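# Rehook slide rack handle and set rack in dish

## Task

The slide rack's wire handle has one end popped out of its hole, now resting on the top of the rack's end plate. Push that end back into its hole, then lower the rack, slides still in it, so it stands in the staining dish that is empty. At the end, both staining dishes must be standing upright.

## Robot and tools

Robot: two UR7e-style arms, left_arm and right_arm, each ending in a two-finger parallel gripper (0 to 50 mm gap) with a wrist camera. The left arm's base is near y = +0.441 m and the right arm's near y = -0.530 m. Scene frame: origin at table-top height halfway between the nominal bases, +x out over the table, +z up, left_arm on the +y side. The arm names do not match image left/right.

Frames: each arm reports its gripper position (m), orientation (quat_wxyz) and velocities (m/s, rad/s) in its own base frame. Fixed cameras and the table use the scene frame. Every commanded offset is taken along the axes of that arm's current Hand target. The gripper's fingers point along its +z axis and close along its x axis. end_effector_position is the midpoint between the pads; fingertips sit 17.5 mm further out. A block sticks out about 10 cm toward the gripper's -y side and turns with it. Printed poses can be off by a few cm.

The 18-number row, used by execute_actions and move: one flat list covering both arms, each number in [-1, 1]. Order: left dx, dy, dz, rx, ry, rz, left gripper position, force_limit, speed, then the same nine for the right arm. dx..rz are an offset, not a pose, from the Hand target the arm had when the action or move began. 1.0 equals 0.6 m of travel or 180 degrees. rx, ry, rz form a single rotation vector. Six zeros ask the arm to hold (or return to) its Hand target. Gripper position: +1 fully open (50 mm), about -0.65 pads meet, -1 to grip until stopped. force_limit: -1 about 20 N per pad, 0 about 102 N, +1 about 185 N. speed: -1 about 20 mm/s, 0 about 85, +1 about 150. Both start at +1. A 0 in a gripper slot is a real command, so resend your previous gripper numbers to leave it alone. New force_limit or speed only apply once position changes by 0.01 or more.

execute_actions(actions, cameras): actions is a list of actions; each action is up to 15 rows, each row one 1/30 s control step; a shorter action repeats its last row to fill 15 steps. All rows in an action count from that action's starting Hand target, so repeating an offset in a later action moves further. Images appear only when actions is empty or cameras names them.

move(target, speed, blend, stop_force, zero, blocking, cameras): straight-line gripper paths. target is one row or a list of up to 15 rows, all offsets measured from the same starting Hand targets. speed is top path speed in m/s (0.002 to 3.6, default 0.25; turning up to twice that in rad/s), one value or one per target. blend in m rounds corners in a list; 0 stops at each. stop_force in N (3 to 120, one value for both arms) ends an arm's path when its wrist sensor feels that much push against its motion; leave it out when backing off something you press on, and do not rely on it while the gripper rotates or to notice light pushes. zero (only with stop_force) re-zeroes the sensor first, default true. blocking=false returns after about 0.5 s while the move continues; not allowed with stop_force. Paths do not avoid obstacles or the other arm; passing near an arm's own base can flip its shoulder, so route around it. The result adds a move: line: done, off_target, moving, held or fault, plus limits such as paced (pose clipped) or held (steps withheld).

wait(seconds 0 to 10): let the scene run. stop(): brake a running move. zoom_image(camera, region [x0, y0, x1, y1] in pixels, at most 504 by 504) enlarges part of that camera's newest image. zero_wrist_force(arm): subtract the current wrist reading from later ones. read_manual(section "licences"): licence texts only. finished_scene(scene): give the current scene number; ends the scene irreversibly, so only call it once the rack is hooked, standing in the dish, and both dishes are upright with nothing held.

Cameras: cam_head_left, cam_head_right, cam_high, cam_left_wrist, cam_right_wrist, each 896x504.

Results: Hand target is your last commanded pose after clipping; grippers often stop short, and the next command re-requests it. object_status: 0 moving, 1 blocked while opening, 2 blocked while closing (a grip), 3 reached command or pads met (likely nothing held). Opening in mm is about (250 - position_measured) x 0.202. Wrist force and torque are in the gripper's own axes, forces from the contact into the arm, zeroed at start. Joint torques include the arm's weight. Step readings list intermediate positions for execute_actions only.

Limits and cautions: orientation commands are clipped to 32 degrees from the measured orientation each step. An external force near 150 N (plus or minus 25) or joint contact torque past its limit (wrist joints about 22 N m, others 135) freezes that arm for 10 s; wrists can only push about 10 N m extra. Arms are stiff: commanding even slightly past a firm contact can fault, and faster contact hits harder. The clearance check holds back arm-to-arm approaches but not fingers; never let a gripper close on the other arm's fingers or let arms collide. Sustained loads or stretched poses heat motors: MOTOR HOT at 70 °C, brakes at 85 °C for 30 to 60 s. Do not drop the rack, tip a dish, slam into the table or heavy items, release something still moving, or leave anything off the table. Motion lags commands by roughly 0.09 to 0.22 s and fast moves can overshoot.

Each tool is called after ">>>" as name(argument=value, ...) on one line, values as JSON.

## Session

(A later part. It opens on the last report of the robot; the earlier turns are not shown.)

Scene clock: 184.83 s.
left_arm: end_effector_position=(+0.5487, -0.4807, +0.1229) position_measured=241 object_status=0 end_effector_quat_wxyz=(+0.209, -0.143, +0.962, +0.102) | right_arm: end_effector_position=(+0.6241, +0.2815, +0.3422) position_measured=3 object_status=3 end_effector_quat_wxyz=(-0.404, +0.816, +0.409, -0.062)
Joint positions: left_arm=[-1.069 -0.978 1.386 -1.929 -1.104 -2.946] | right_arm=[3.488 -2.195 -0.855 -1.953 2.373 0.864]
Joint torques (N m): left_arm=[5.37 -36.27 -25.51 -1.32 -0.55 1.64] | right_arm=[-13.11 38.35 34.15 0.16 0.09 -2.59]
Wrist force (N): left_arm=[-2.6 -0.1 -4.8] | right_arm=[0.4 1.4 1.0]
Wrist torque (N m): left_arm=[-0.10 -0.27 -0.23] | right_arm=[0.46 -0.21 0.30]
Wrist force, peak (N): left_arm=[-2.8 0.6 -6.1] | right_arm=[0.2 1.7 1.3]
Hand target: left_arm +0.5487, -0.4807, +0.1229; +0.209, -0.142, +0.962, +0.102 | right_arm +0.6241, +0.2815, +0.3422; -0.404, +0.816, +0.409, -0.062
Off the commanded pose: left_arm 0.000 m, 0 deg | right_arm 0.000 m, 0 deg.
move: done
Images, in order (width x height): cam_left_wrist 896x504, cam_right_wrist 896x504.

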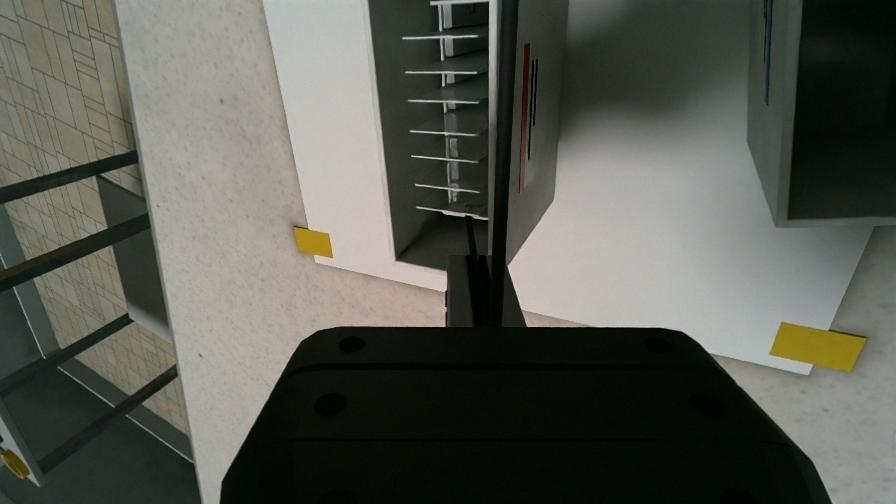

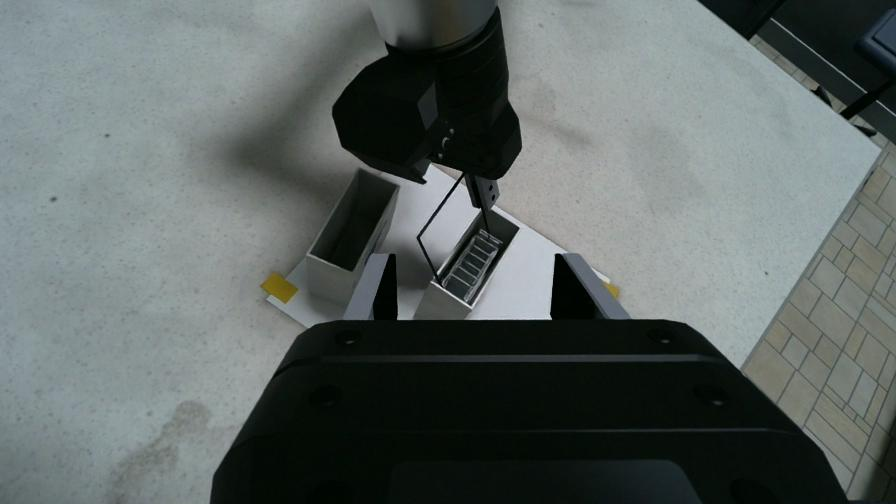

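>>> move(target=[0,0.0061,-0.0027,-0.0278,0,0,-1,-0.8,-0.6, 0,0,0,0,0,0,1,1,1], speed=0.05, cameras=["cam_left_wrist","cam_right_wrist"])

>>> zoom_image(camera="cam_left_wrist", region=[400, 130, 540, 270])

>>> zoom_image(camera="cam_right_wrist", region=[400, 160, 540, 300])

Scene clock: 191.73 s.
left_arm: end_effector_position=(+0.5470, -0.4777, +0.1248) position_measured=241 object_status=2 end_effector_quat_wxyz=(+0.203, -0.151, +0.957, +0.144) | right_arm: end_effector_position=(+0.6241, +0.2815, +0.3422) position_measured=3 object_status=3 end_effector_quat_wxyz=(-0.404, +0.816, +0.409, -0.062)
Joint positions: left_arm=[-1.074 -0.943 1.307 -1.785 -1.089 -2.996] | right_arm=[3.488 -2.195 -0.855 -1.953 2.373 0.864]
Joint torques (N m): left_arm=[-7.5 -35.86 -33.13 -0.79 2.46 -1.99] | right_arm=[-12.99 38.42 34.49 0.12 0.07 -2.46]
Wrist force (N): left_arm=[0.1 -1.1 -0.7] | right_arm=[0.2 1.3 1.2]
Wrist torque (N m): left_arm=[-0.06 -0.14 -0.04] | right_arm=[0.43 -0.19 0.31]
Wrist force, peak (N): left_arm=[-3.6 0.5 -7.4] | right_arm=[0.2 1.6 1.3]
Hand target: left_arm +0.5470, -0.4777, +0.1249; +0.203, -0.151, +0.957, +0.144 | right_arm +0.6241, +0.2815, +0.3422; -0.404, +0.816, +0.409, -0.062
Off the commanded pose: left_arm 0.000 m, 0 deg | right_arm 0.000 m, 0 deg.
move: done
Images, in order (width x height): cam_left_wrist 896x504, cam_right_wrist 896x504.

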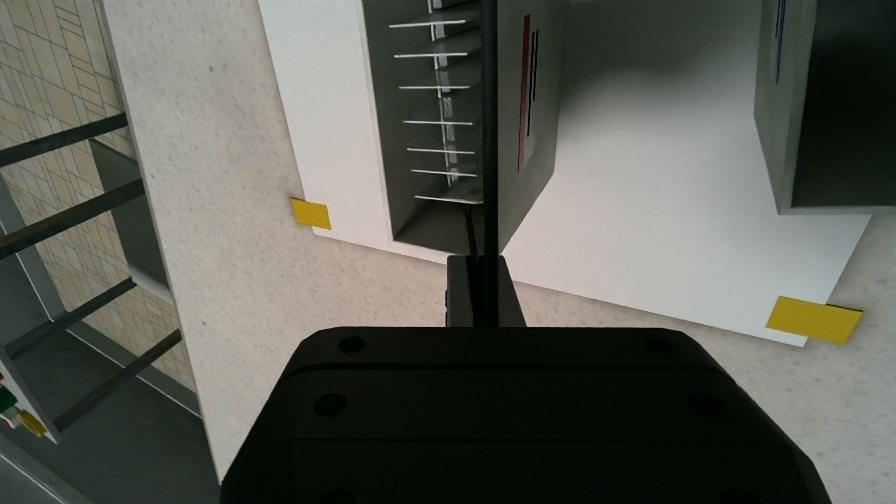

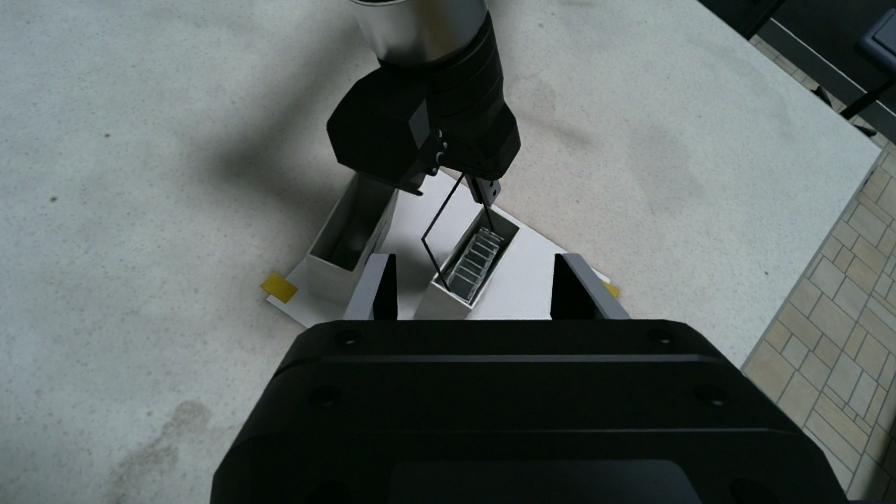

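Scaled by 3.600 from the camera's 896x504 image, which has a finer 1280x720 frame.

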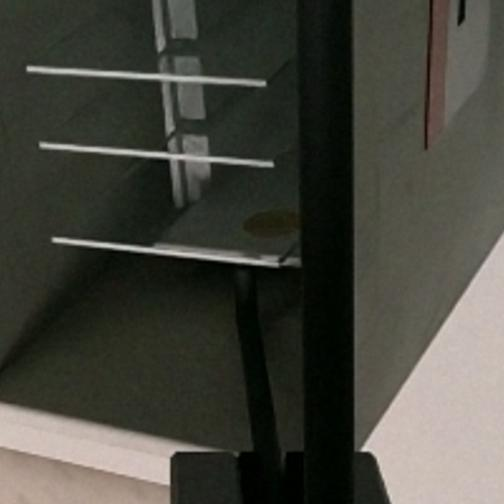

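Scaled by 3.600 from the camera's 896x504 image, which has a finer 1280x720 frame.

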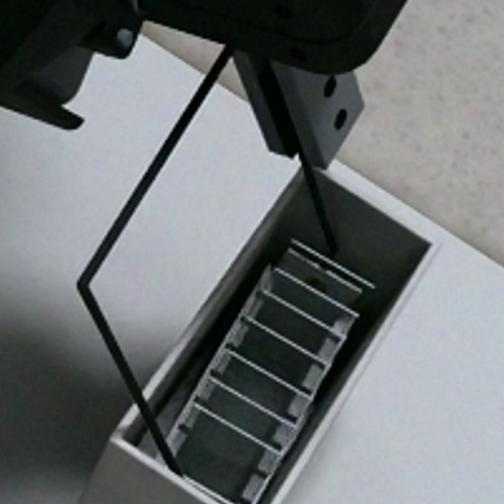

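>>> move(target=[0.0002,0.0034,0.0007,-0.0083,0,0,-1,-0.8,-0.6, 0,0,0,0,0,0,1,1,1], speed=0.05, cameras=["cam_left_wrist","cam_right_wrist"])

>>> zoom_image(camera="cam_left_wrist", region=[420, 170, 510, 260])

>>> zoom_image(camera="cam_right_wrist", region=[450, 190, 530, 270])

Scene clock: 206.73 s.
left_arm: end_effector_position=(+0.5463, -0.4758, +0.1249) position_measured=241 object_status=2 end_effector_quat_wxyz=(+0.201, -0.154, +0.955, +0.156) | right_arm: end_effector_position=(+0.6241, +0.2815, +0.3422) position_measured=3 object_status=3 end_effector_quat_wxyz=(-0.404, +0.816, +0.409, -0.062)
Joint positions: left_arm=[-1.075 -0.933 1.286 -1.745 -1.086 -3.01] | right_arm=[3.488 -2.195 -0.855 -1.953 2.373 0.864]
Joint torques (N m): left_arm=[-7.76 -36.42 -32.07 -0.62 2.56 -2.24] | right_arm=[-12.66 38.54 34.32 0.25 -0.03 -2.51]
Wrist force (N): left_arm=[0.3 -1.6 -1.1] | right_arm=[0.4 1.4 1.0]
Wrist torque (N m): left_arm=[0.04 -0.17 -0.06] | right_arm=[0.45 -0.21 0.30]
Wrist force, peak (N): left_arm=[0.0 -1.3 -1.8] | right_arm=[0.4 1.7 1.3]
Hand target: left_arm +0.5463, -0.4757, +0.1249; +0.201, -0.154, +0.955, +0.157 | right_arm +0.6241, +0.2815, +0.3422; -0.404, +0.816, +0.409, -0.062
Off the commanded pose: left_arm 0.000 m, 0 deg | right_arm 0.000 m, 0 deg.
move: done
Images, in order (width x height): cam_left_wrist 896x504, cam_right_wrist 896x504.

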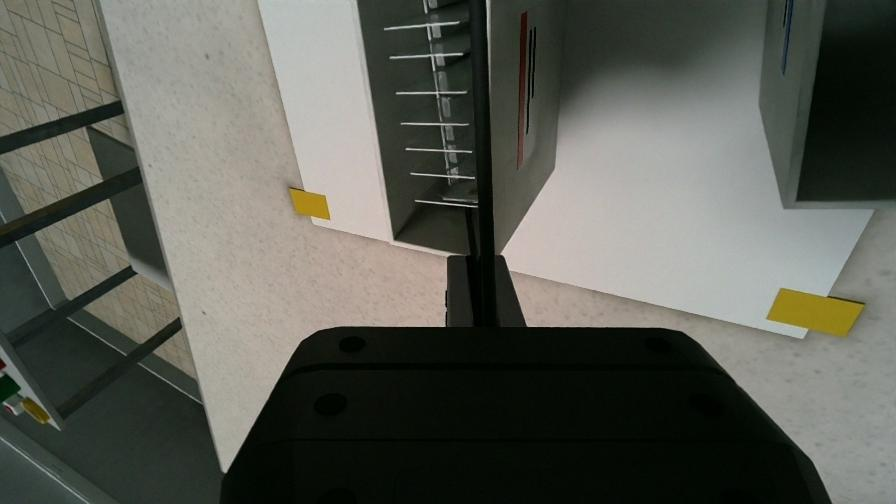

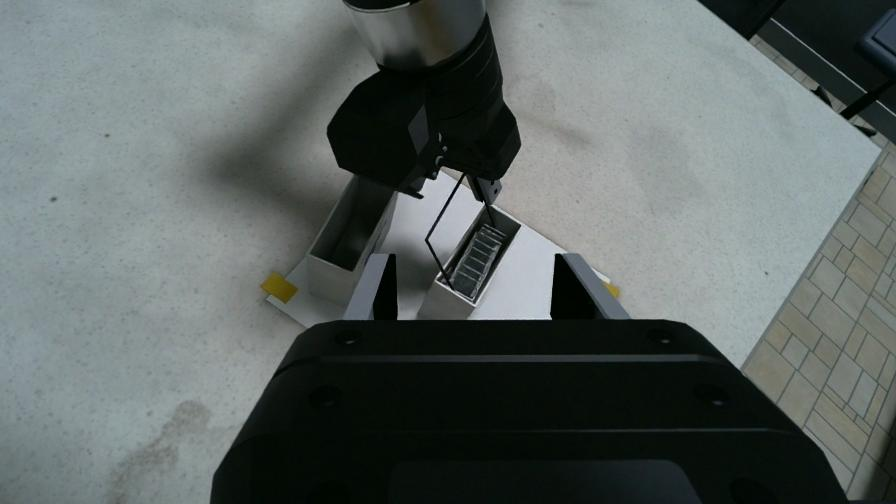

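Scaled by 5.600 from the camera's 896x504 image, which has a finer 1280x720 frame.

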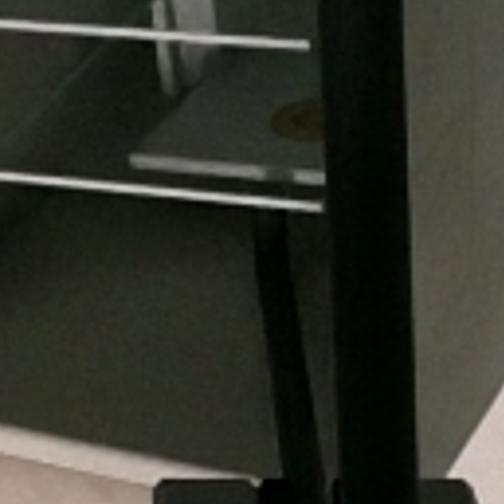

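Scaled by 6.300 from the camera's 896x504 image, which has a finer 1280x720 frame.

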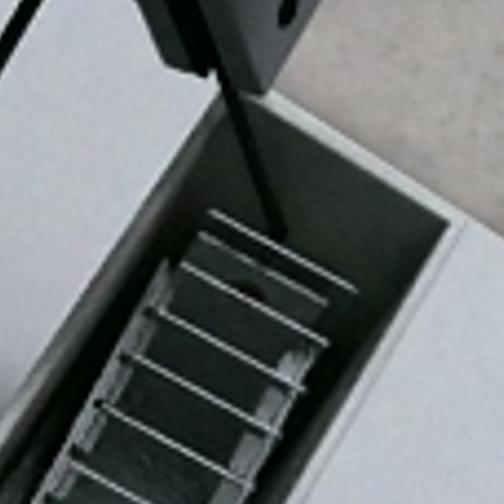

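>>> zoom_image(camera="cam_right_wrist", region=[400, 160, 560, 320])

>>> zoom_image(camera="cam_left_wrist", region=[350, 0, 530, 250])

>>> execute_actions(actions=[], cameras=["cam_head_left","cam_high"])

>>> zoom_image(camera="cam_high", region=[340, 240, 500, 360])

>>> zoom_image(camera="cam_head_left", region=[430, 150, 590, 270])

Scaled by 3.150 from the camera's 896x504 image, which has a finer 1280x720 frame.

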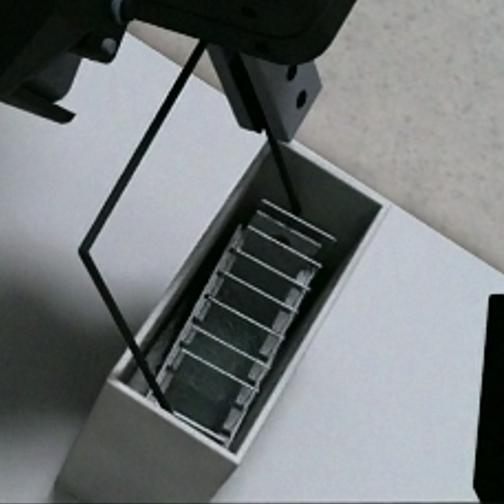

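Scaled by 2.016 from the camera's 896x504 image, which has a finer 1280x720 frame.

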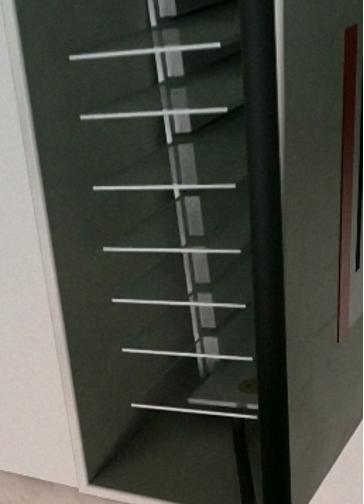

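Scene clock: 212.33 s.
left_arm: end_effector_position=(+0.5463, -0.4757, +0.1249) position_measured=241 object_status=2 end_effector_quat_wxyz=(+0.201, -0.154, +0.955, +0.156) | right_arm: end_effector_position=(+0.6241, +0.2815, +0.3422) position_measured=3 object_status=3 end_effector_quat_wxyz=(-0.404, +0.816, +0.409, -0.062)
Joint positions: left_arm=[-1.075 -0.933 1.286 -1.745 -1.086 -3.01] | right_arm=[3.488 -2.195 -0.855 -1.953 2.373 0.864]
Joint velocities: within noise
Joint torques (N m): left_arm=[-7.2 -37.77 -31.72 -0.45 2.29 -2.29] | right_arm=[-13.03 38.41 34.29 0.19 0.11 -2.39]
Motor temperatures (°C): left_arm=[36 31 31 43 35 49] | right_arm=[39 37 32 44 35 38]
Wrist force (N): left_arm=[0.0 -1.1 -1.1] | right_arm=[0.3 1.2 1.3]
Wrist torque (N m): left_arm=[0.01 -0.14 -0.05] | right_arm=[0.42 -0.19 0.30]
Wrist force, peak (N): left_arm=[0.4 -2.1 -1.0] | right_arm=[0.2 1.5 1.4]
Hand target: left_arm +0.5463, -0.4757, +0.1249; +0.201, -0.154, +0.955, +0.157 | right_arm +0.6241, +0.2815, +0.3422; -0.404, +0.816, +0.409, -0.062
Tool commands: left_gripper/position=-1.0 left_gripper/force_limit=-0.8 left_gripper/speed=-0.6 right_gripper/position=+1.0 right_gripper/force_limit=+1.0 right_gripper/speed=+1.0
Off the commanded pose: left_arm 0.000 m, 0 deg | right_arm 0.000 m, 0 deg.
Images, in order (width x height): cam_head_left 896x504, cam_high 896x504.

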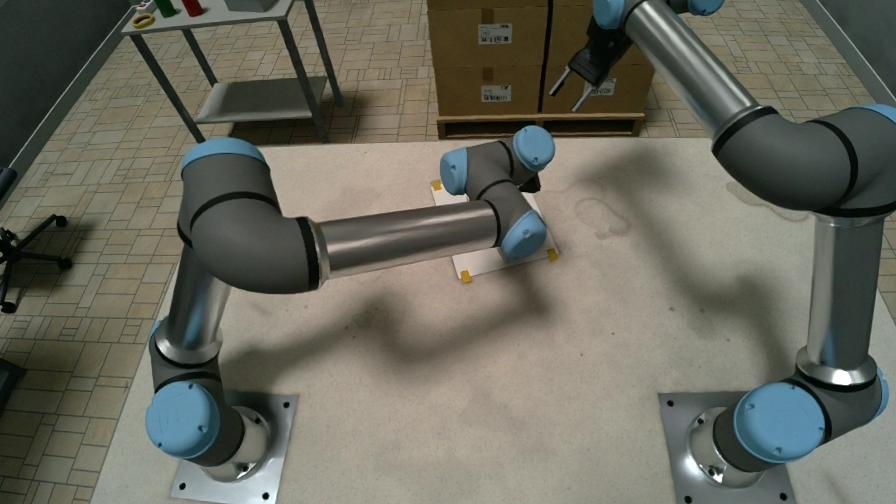

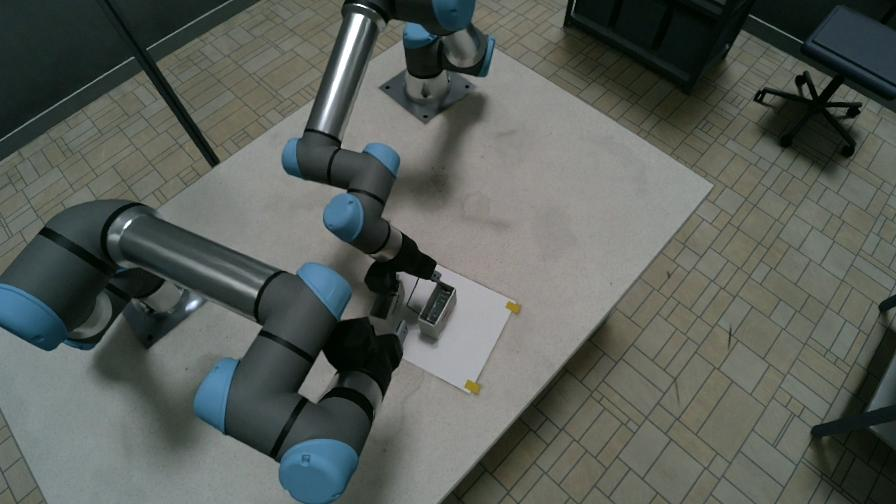

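Scaled by 3.150 from the camera's 896x504 image, which has a finer 1280x720 frame.

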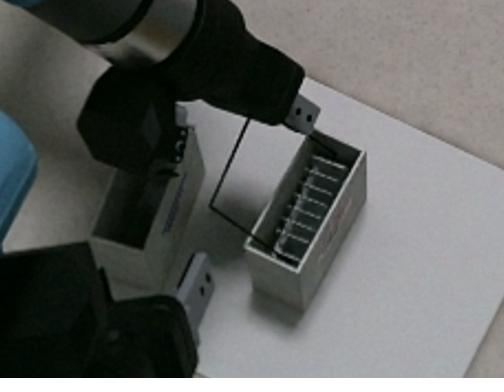

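Scaled by 3.150 from the camera's 896x504 image, which has a finer 1280x720 frame.

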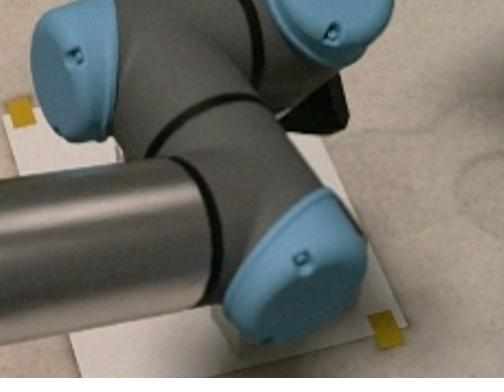

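>>> move(target=[[0.0001,0.0016,0.0004,0,0,0,-1,-0.8,-0.6, 0,0,0,0,0,0,1,1,1],[0.0051,0.0057,0.0113,0.0205,0.0012,-0.0099,-1,-0.8,-0.6, 0,0,0,0,0,0,1,1,1]], speed=0.04, stop_force=10, cameras=["cam_left_wrist","cam_right_wrist"])

>>> zoom_image(camera="cam_left_wrist", region=[420, 170, 510, 260])

>>> zoom_image(camera="cam_right_wrist", region=[430, 180, 540, 290])

Scene clock: 220.77 s.
left_arm: end_effector_position=(+0.5457, -0.4742, +0.1236) position_measured=241 object_status=2 end_effector_quat_wxyz=(+0.202, -0.156, +0.955, +0.150) | right_arm: end_effector_position=(+0.6241, +0.2815, +0.3422) position_measured=3 object_status=3 end_effector_quat_wxyz=(-0.404, +0.816, +0.409, -0.062)
Joint positions: left_arm=[-1.074 -0.942 1.306 -1.77 -1.088 -3.009] | right_arm=[3.488 -2.195 -0.855 -1.953 2.373 0.864]
Joint torques (N m): left_arm=[-5.52 -31 -27.67 -0.03 2.3 -1.89] | right_arm=[-13.02 38.57 34.06 0.22 0.13 -2.37]
Wrist force (N): left_arm=[-1.0 1.0 -11.1] | right_arm=[0.3 1.3 0.9]
Wrist torque (N m): left_arm=[0.13 -0.15 -0.06] | right_arm=[0.45 -0.20 0.30]
Wrist force, peak (N): left_arm=[-1.8 2.5 -18.2] | right_arm=[0.2 1.6 1.4]
Hand target: left_arm +0.5457, -0.4742, +0.1236; +0.202, -0.156, +0.955, +0.150 (not the last commanded pose) | right_arm +0.6241, +0.2815, +0.3422; -0.404, +0.816, +0.409, -0.062
Off the commanded pose: left_arm 0.006 m, 3 deg | right_arm 0.000 m, 0 deg.
move: contact (left_arm); path passed 1 of 2 targets
Images, in order (width x height): cam_left_wrist 896x504, cam_right_wrist 896x504.

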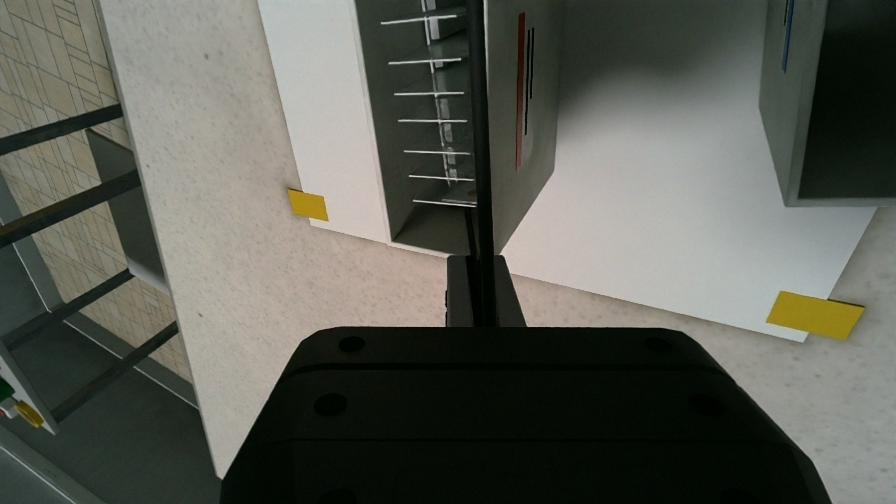

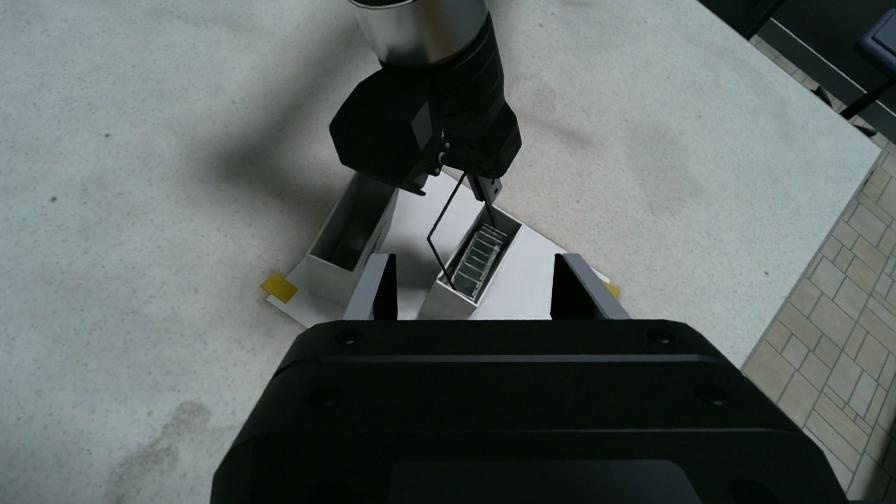

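Scaled by 5.600 from the camera's 896x504 image, which has a finer 1280x720 frame.

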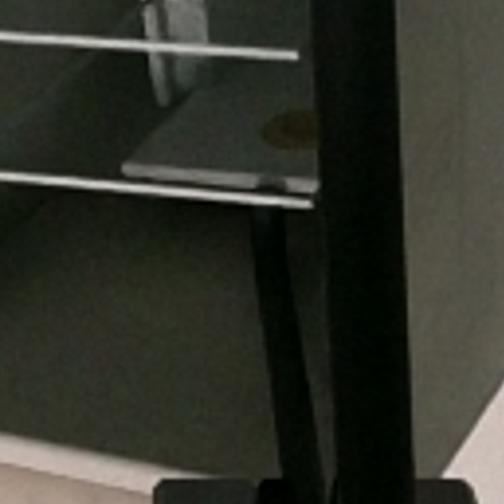

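Scaled by 4.582 from the camera's 896x504 image, which has a finer 1280x720 frame.

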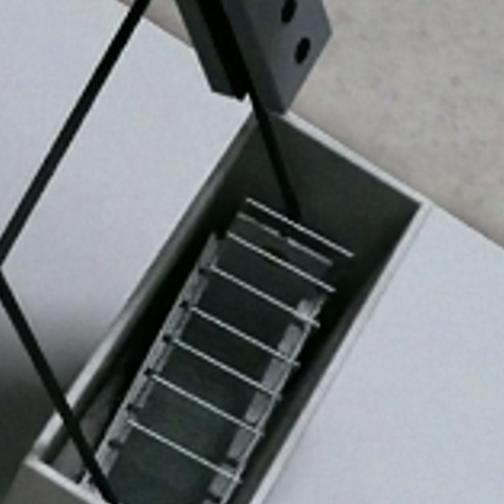

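>>> move(target=[[0,0,-0.0037,0,0,0,-1,-0.8,-0.6, 0,0,0,0,0,0,1,1,1],[0,0.0042,-0.0041,-0.0111,0,0,-1,-0.8,-0.6, 0,0,0,0,0,0,1,1,1]], speed=0.04, cameras=["cam_left_wrist","cam_right_wrist"])

>>> zoom_image(camera="cam_left_wrist", region=[420, 170, 510, 260])

>>> zoom_image(camera="cam_right_wrist", region=[430, 180, 540, 290])

Scene clock: 227.87 s.
left_arm: end_effector_position=(+0.5440, -0.4728, +0.1263) position_measured=241 object_status=2 end_effector_quat_wxyz=(+0.199, -0.159, +0.953, +0.167) | right_arm: end_effector_position=(+0.6241, +0.2815, +0.3422) position_measured=3 object_status=3 end_effector_quat_wxyz=(-0.404, +0.816, +0.409, -0.062)
Joint positions: left_arm=[-1.076 -0.93 1.274 -1.709 -1.084 -3.03] | right_arm=[3.488 -2.195 -0.855 -1.953 2.373 0.864]
Joint torques (N m): left_arm=[-8.19 -37.19 -32.49 -0.37 2.57 -2.34] | right_arm=[-12.61 38.11 34.12 0.3 0.14 -2.27]
Wrist force (N): left_arm=[0.2 -1.6 -0.7] | right_arm=[0.4 1.4 1.0]
Wrist torque (N m): left_arm=[-0.03 -0.15 -0.05] | right_arm=[0.45 -0.22 0.31]
Wrist force, peak (N): left_arm=[-0.9 1.1 -11.8] | right_arm=[0.4 1.8 1.2]
Hand target: left_arm +0.5440, -0.4727, +0.1263; +0.199, -0.159, +0.953, +0.167 | right_arm +0.6241, +0.2815, +0.3422; -0.404, +0.816, +0.409, -0.062
Off the commanded pose: left_arm 0.000 m, 0 deg | right_arm 0.000 m, 0 deg.
move: done
Images, in order (width x height): cam_left_wrist 896x504, cam_right_wrist 896x504.

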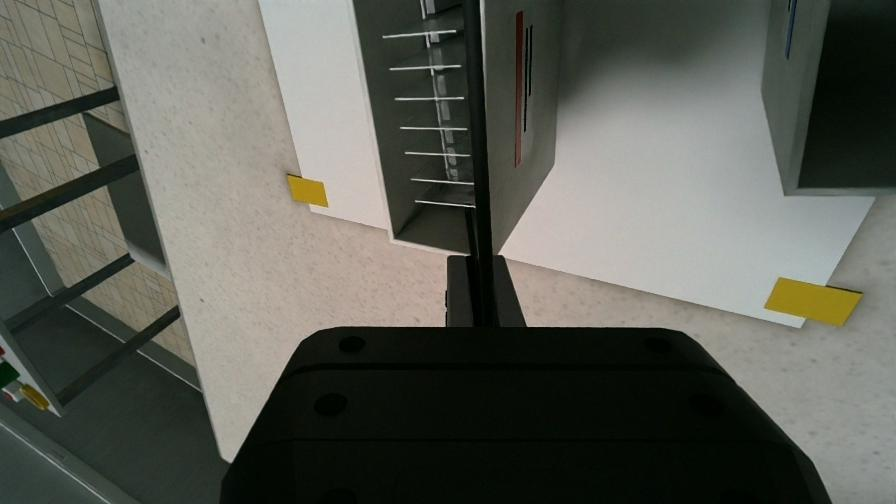

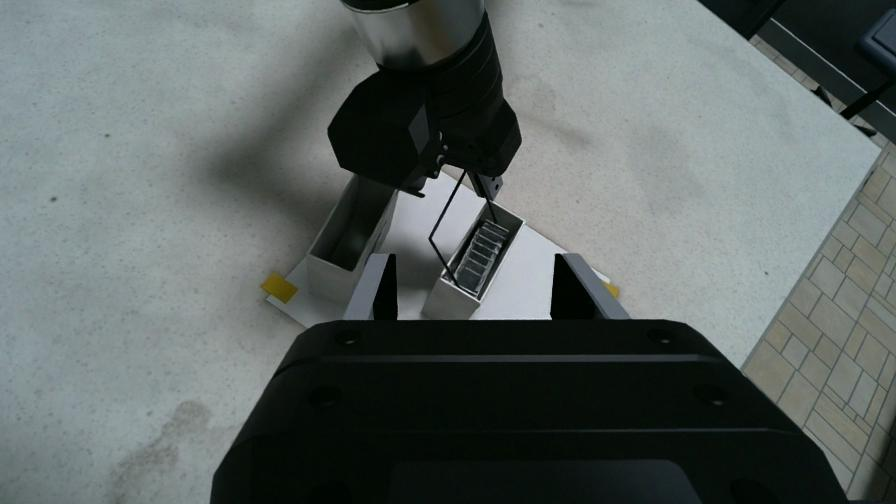

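Scaled by 5.600 from the camera's 896x504 image, which has a finer 1280x720 frame.

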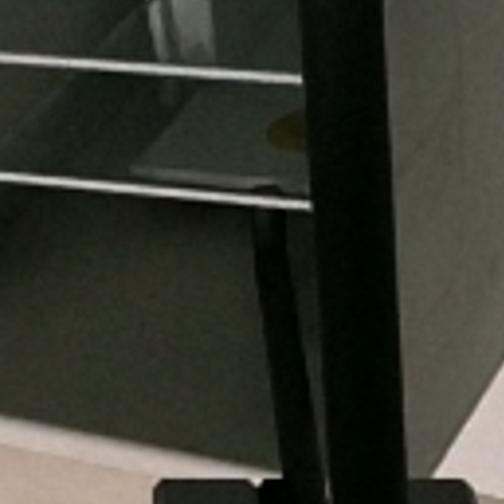

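Scaled by 4.582 from the camera's 896x504 image, which has a finer 1280x720 frame.

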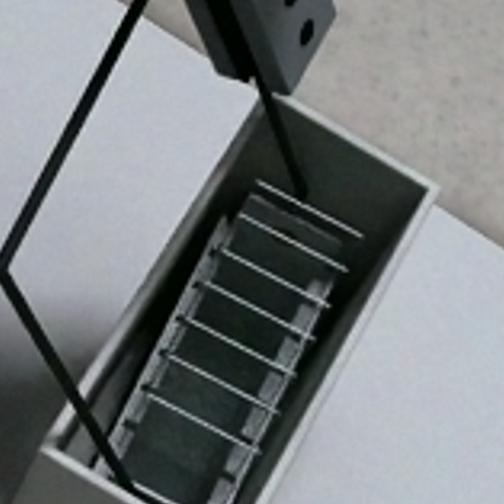

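>>> move(target=[0.0017,-0.0108,0.0018,0.04,0,0,-1,-0.8,-0.6, 0,0,0,0,0,0,1,1,1], speed=0.05, cameras=["cam_left_wrist","cam_right_wrist"])

>>> zoom_image(camera="cam_left_wrist", region=[400, 130, 540, 270])

>>> zoom_image(camera="cam_right_wrist", region=[400, 160, 560, 320])

Scene clock: 254.43 s.
left_arm: end_effector_position=(+0.5458, -0.4784, +0.1233) position_measured=241 object_status=2 end_effector_quat_wxyz=(+0.208, -0.146, +0.961, +0.107) | right_arm: end_effector_position=(+0.6241, +0.2815, +0.3422) position_measured=3 object_status=3 end_effector_quat_wxyz=(-0.404, +0.816, +0.409, -0.062)
Joint positions: left_arm=[-1.072 -0.981 1.388 -1.914 -1.102 -2.96] | right_arm=[3.488 -2.195 -0.855 -1.953 2.373 0.864]
Joint torques (N m): left_arm=[7.55 -59.94 -18.76 -5.25 -0.79 1.82] | right_arm=[-12.24 38.6 33.99 0.43 0.12 -2.19]
Wrist force (N): left_arm=[-0.2 0.9 0.5] | right_arm=[0.4 1.6 1.1]
Wrist torque (N m): left_arm=[-0.14 -0.08 -0.22] | right_arm=[0.47 -0.22 0.30]
Wrist force, peak (N): left_arm=[0.0 -1.5 -1.5] | right_arm=[0.2 1.7 1.3]
Hand target: left_arm +0.5458, -0.4784, +0.1233; +0.208, -0.146, +0.961, +0.107 | right_arm +0.6241, +0.2815, +0.3422; -0.404, +0.816, +0.409, -0.062
Off the commanded pose: left_arm 0.000 m, 0 deg | right_arm 0.000 m, 0 deg.
move: done
Images, in order (width x height): cam_left_wrist 896x504, cam_right_wrist 896x504.

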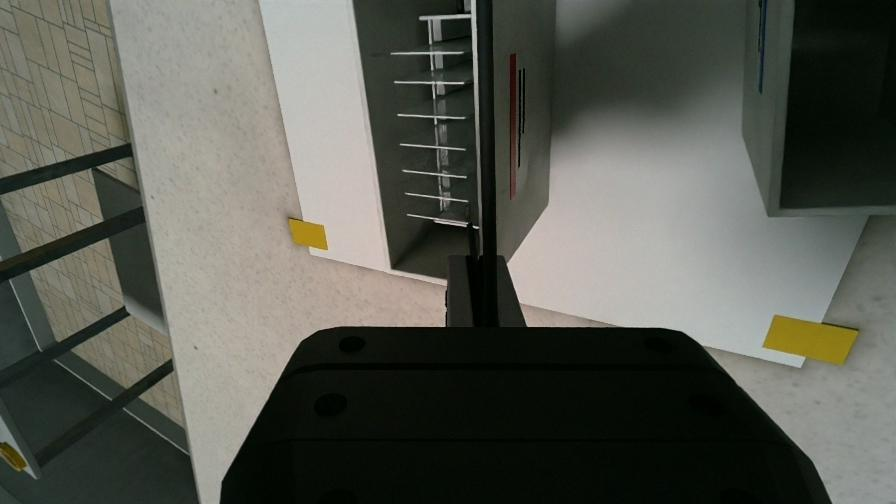

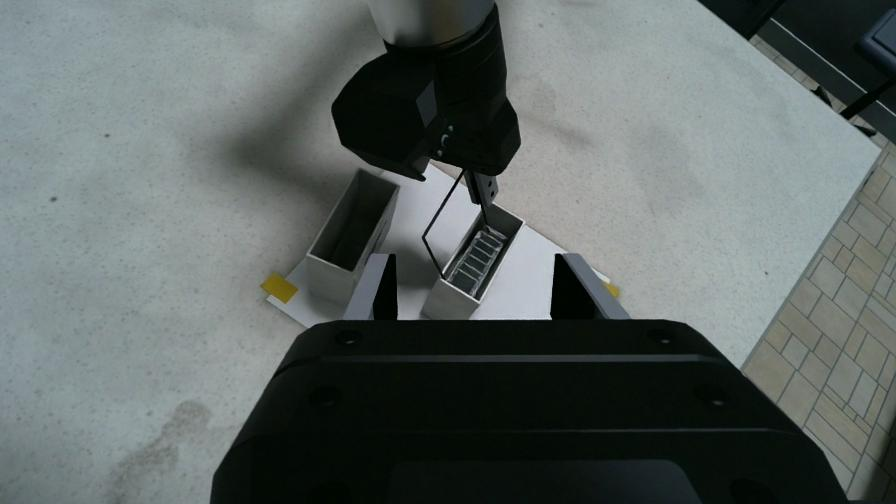

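Scaled by 3.600 from the camera's 896x504 image, which has a finer 1280x720 frame.

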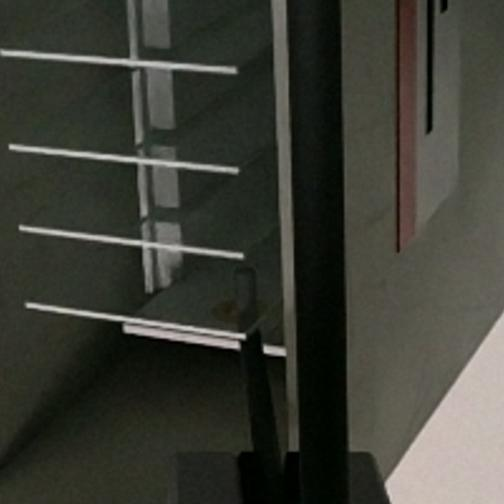

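Scaled by 3.150 from the camera's 896x504 image, which has a finer 1280x720 frame.

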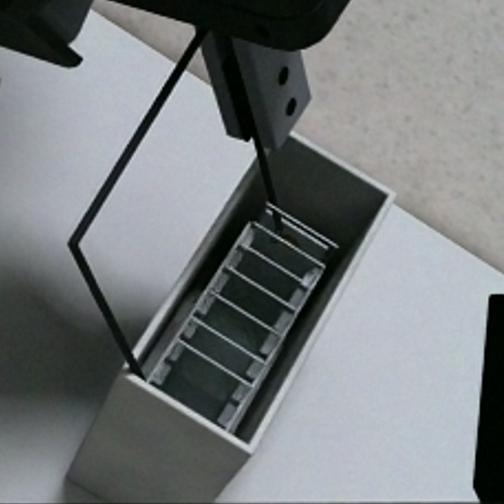

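>>> move(target=[0,0.0108,-0.0035,-0.05,0,0,-1,-0.8,-0.6, 0,0,0,0,0,0,1,1,1], speed=0.06, cameras=["cam_left_wrist","cam_right_wrist"])

>>> zoom_image(camera="cam_left_wrist", region=[400, 130, 540, 270])

>>> zoom_image(camera="cam_right_wrist", region=[400, 160, 560, 320])

Scene clock: 267.90 s.
left_arm: end_effector_position=(+0.5429, -0.4729, +0.1261) position_measured=241 object_status=2 end_effector_quat_wxyz=(+0.196, -0.162, +0.950, +0.181) | right_arm: end_effector_position=(+0.6241, +0.2815, +0.3422) position_measured=3 object_status=3 end_effector_quat_wxyz=(-0.404, +0.816, +0.409, -0.062)
Joint positions: left_arm=[-1.079 -0.912 1.241 -1.657 -1.082 -3.049] | right_arm=[3.488 -2.195 -0.855 -1.953 2.373 0.864]
Joint torques (N m): left_arm=[-7.79 -38.96 -29.87 -0.35 2.46 -2.04] | right_arm=[-12.39 38.55 34.14 0.31 0.14 -2.18]
Wrist force (N): left_arm=[0.3 -1.1 -1.6] | right_arm=[0.1 1.5 1.0]
Wrist torque (N m): left_arm=[0.14 -0.21 -0.06] | right_arm=[0.45 -0.17 0.31]
Wrist force, peak (N): left_arm=[0.1 -1.0 -2.3] | right_arm=[0.5 1.6 1.4]
Hand target: left_arm +0.5429, -0.4729, +0.1261; +0.196, -0.162, +0.950, +0.182 | right_arm +0.6241, +0.2815, +0.3422; -0.404, +0.816, +0.409, -0.062
Off the commanded pose: left_arm 0.000 m, 0 deg | right_arm 0.000 m, 0 deg.
move: done
Images, in order (width x height): cam_left_wrist 896x504, cam_right_wrist 896x504.

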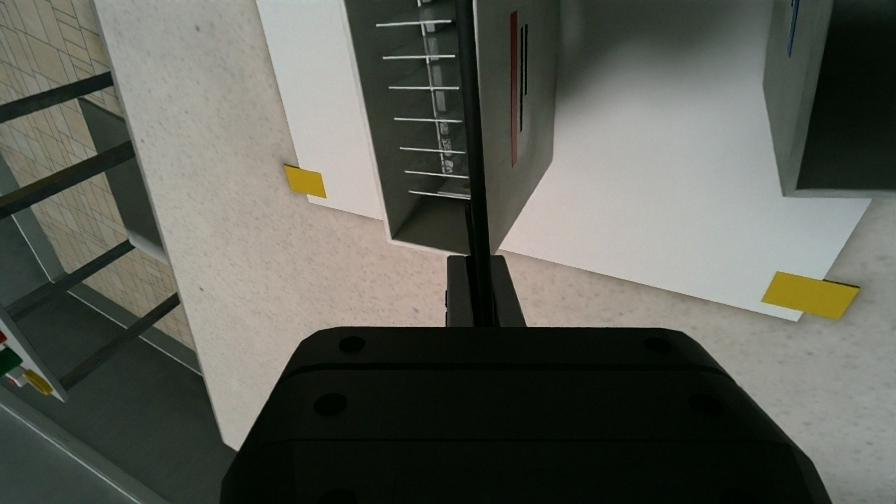

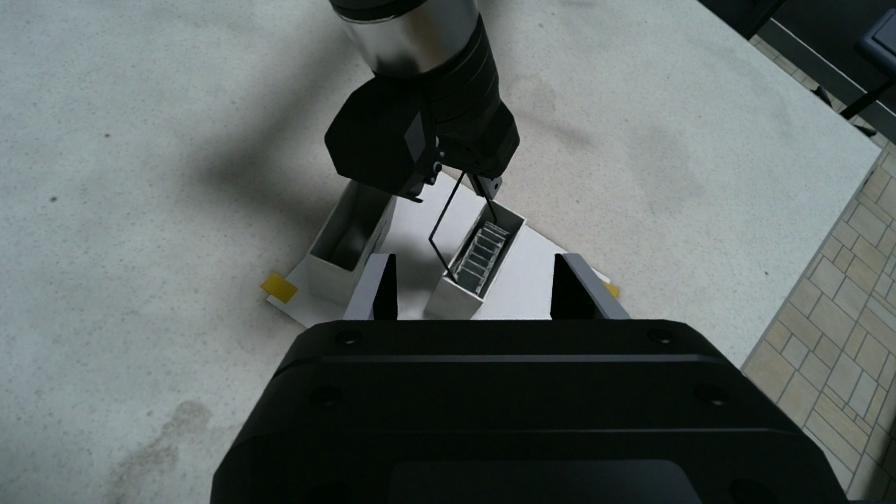

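Scaled by 3.600 from the camera's 896x504 image, which has a finer 1280x720 frame.

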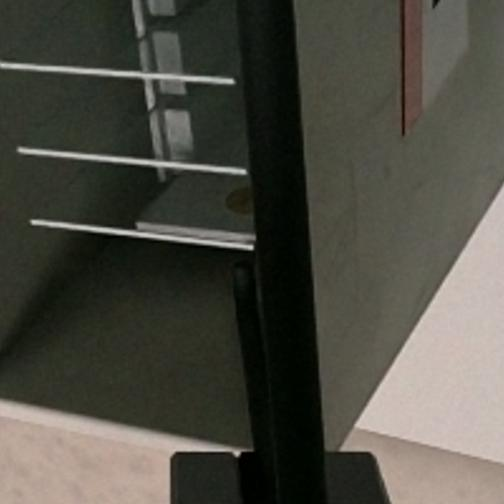

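Scaled by 3.150 from the camera's 896x504 image, which has a finer 1280x720 frame.

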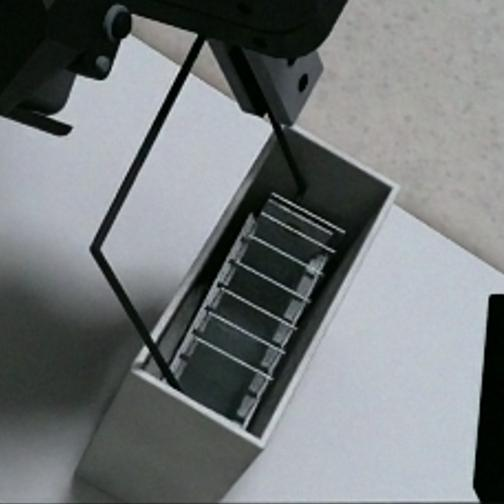

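>>> move(target=[0.00493,0.00359,0.01109,0.02064,0.00184,-0.00977,-1,-0.8,-0.6, 0,0,0,0,0,0,1,1,1], speed=0.05, stop_force=8, cameras=["cam_left_wrist","cam_right_wrist"])

>>> zoom_image(camera="cam_left_wrist", region=[400, 130, 540, 270])

>>> zoom_image(camera="cam_right_wrist", region=[400, 160, 560, 320])

Scene clock: 276.23 s.
left_arm: end_effector_position=(+0.5416, -0.4690, +0.1197) position_measured=241 object_status=2 end_effector_quat_wxyz=(+0.202, -0.171, +0.953, +0.147) | right_arm: end_effector_position=(+0.6241, +0.2815, +0.3422) position_measured=3 object_status=3 end_effector_quat_wxyz=(-0.404, +0.816, +0.409, -0.062)
Joint positions: left_arm=[-1.074 -0.952 1.333 -1.784 -1.093 -3.041] | right_arm=[3.488 -2.195 -0.855 -1.953 2.373 0.864]
Joint torques (N m): left_arm=[8.53 -59.23 -16.74 -4.1 -0.82 1.59] | right_arm=[-12.56 38.57 33.84 0.48 0.2 -2.08]
Wrist force (N): left_arm=[-1.0 0.7 -3.1] | right_arm=[0.2 1.3 0.7]
Wrist torque (N m): left_arm=[0.14 -0.20 -0.20] | right_arm=[0.45 -0.19 0.30]
Wrist force, peak (N): left_arm=[-1.5 -0.1 -4.2] | right_arm=[0.1 1.8 1.3]
Hand target: left_arm +0.5416, -0.4690, +0.1197; +0.202, -0.171, +0.953, +0.147 | right_arm +0.6241, +0.2815, +0.3422; -0.404, +0.816, +0.409, -0.062
Off the commanded pose: left_arm 0.000 m, 0 deg | right_arm 0.000 m, 0 deg.
move: done
Images, in order (width x height): cam_left_wrist 896x504, cam_right_wrist 896x504.

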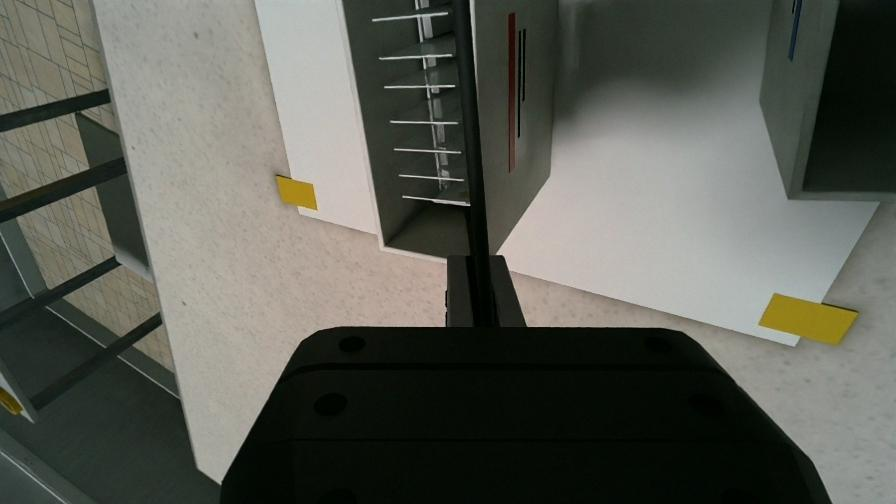

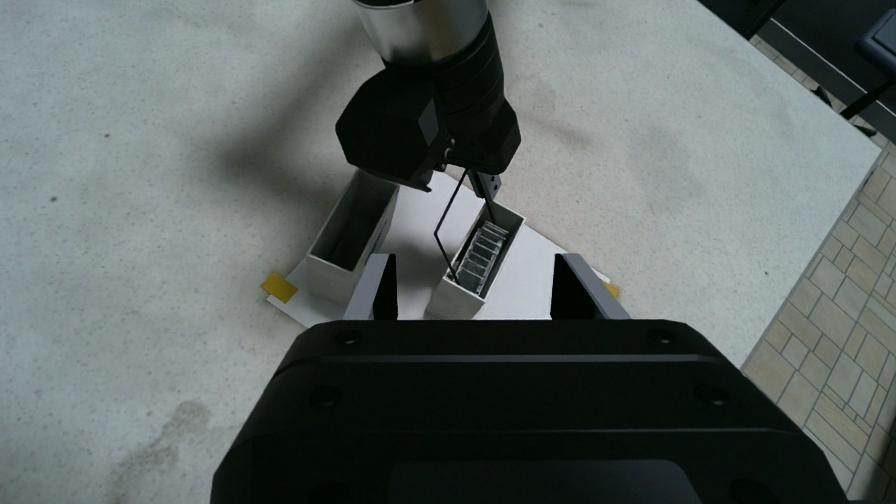

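Scaled by 3.600 from the camera's 896x504 image, which has a finer 1280x720 frame.

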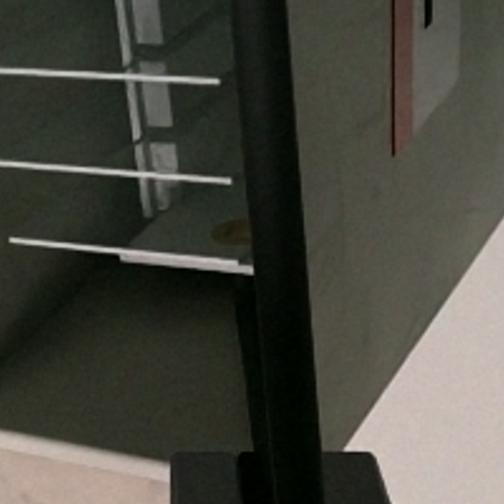

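Scaled by 3.150 from the camera's 896x504 image, which has a finer 1280x720 frame.

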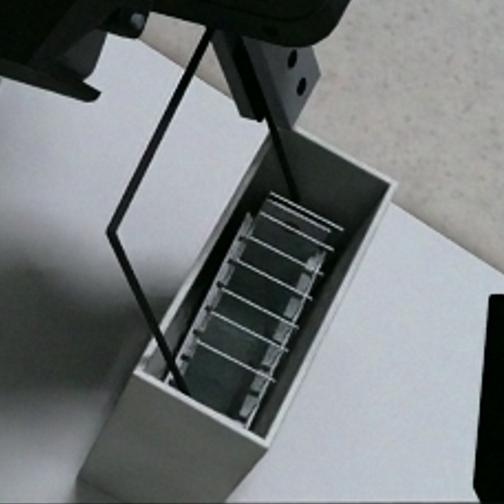

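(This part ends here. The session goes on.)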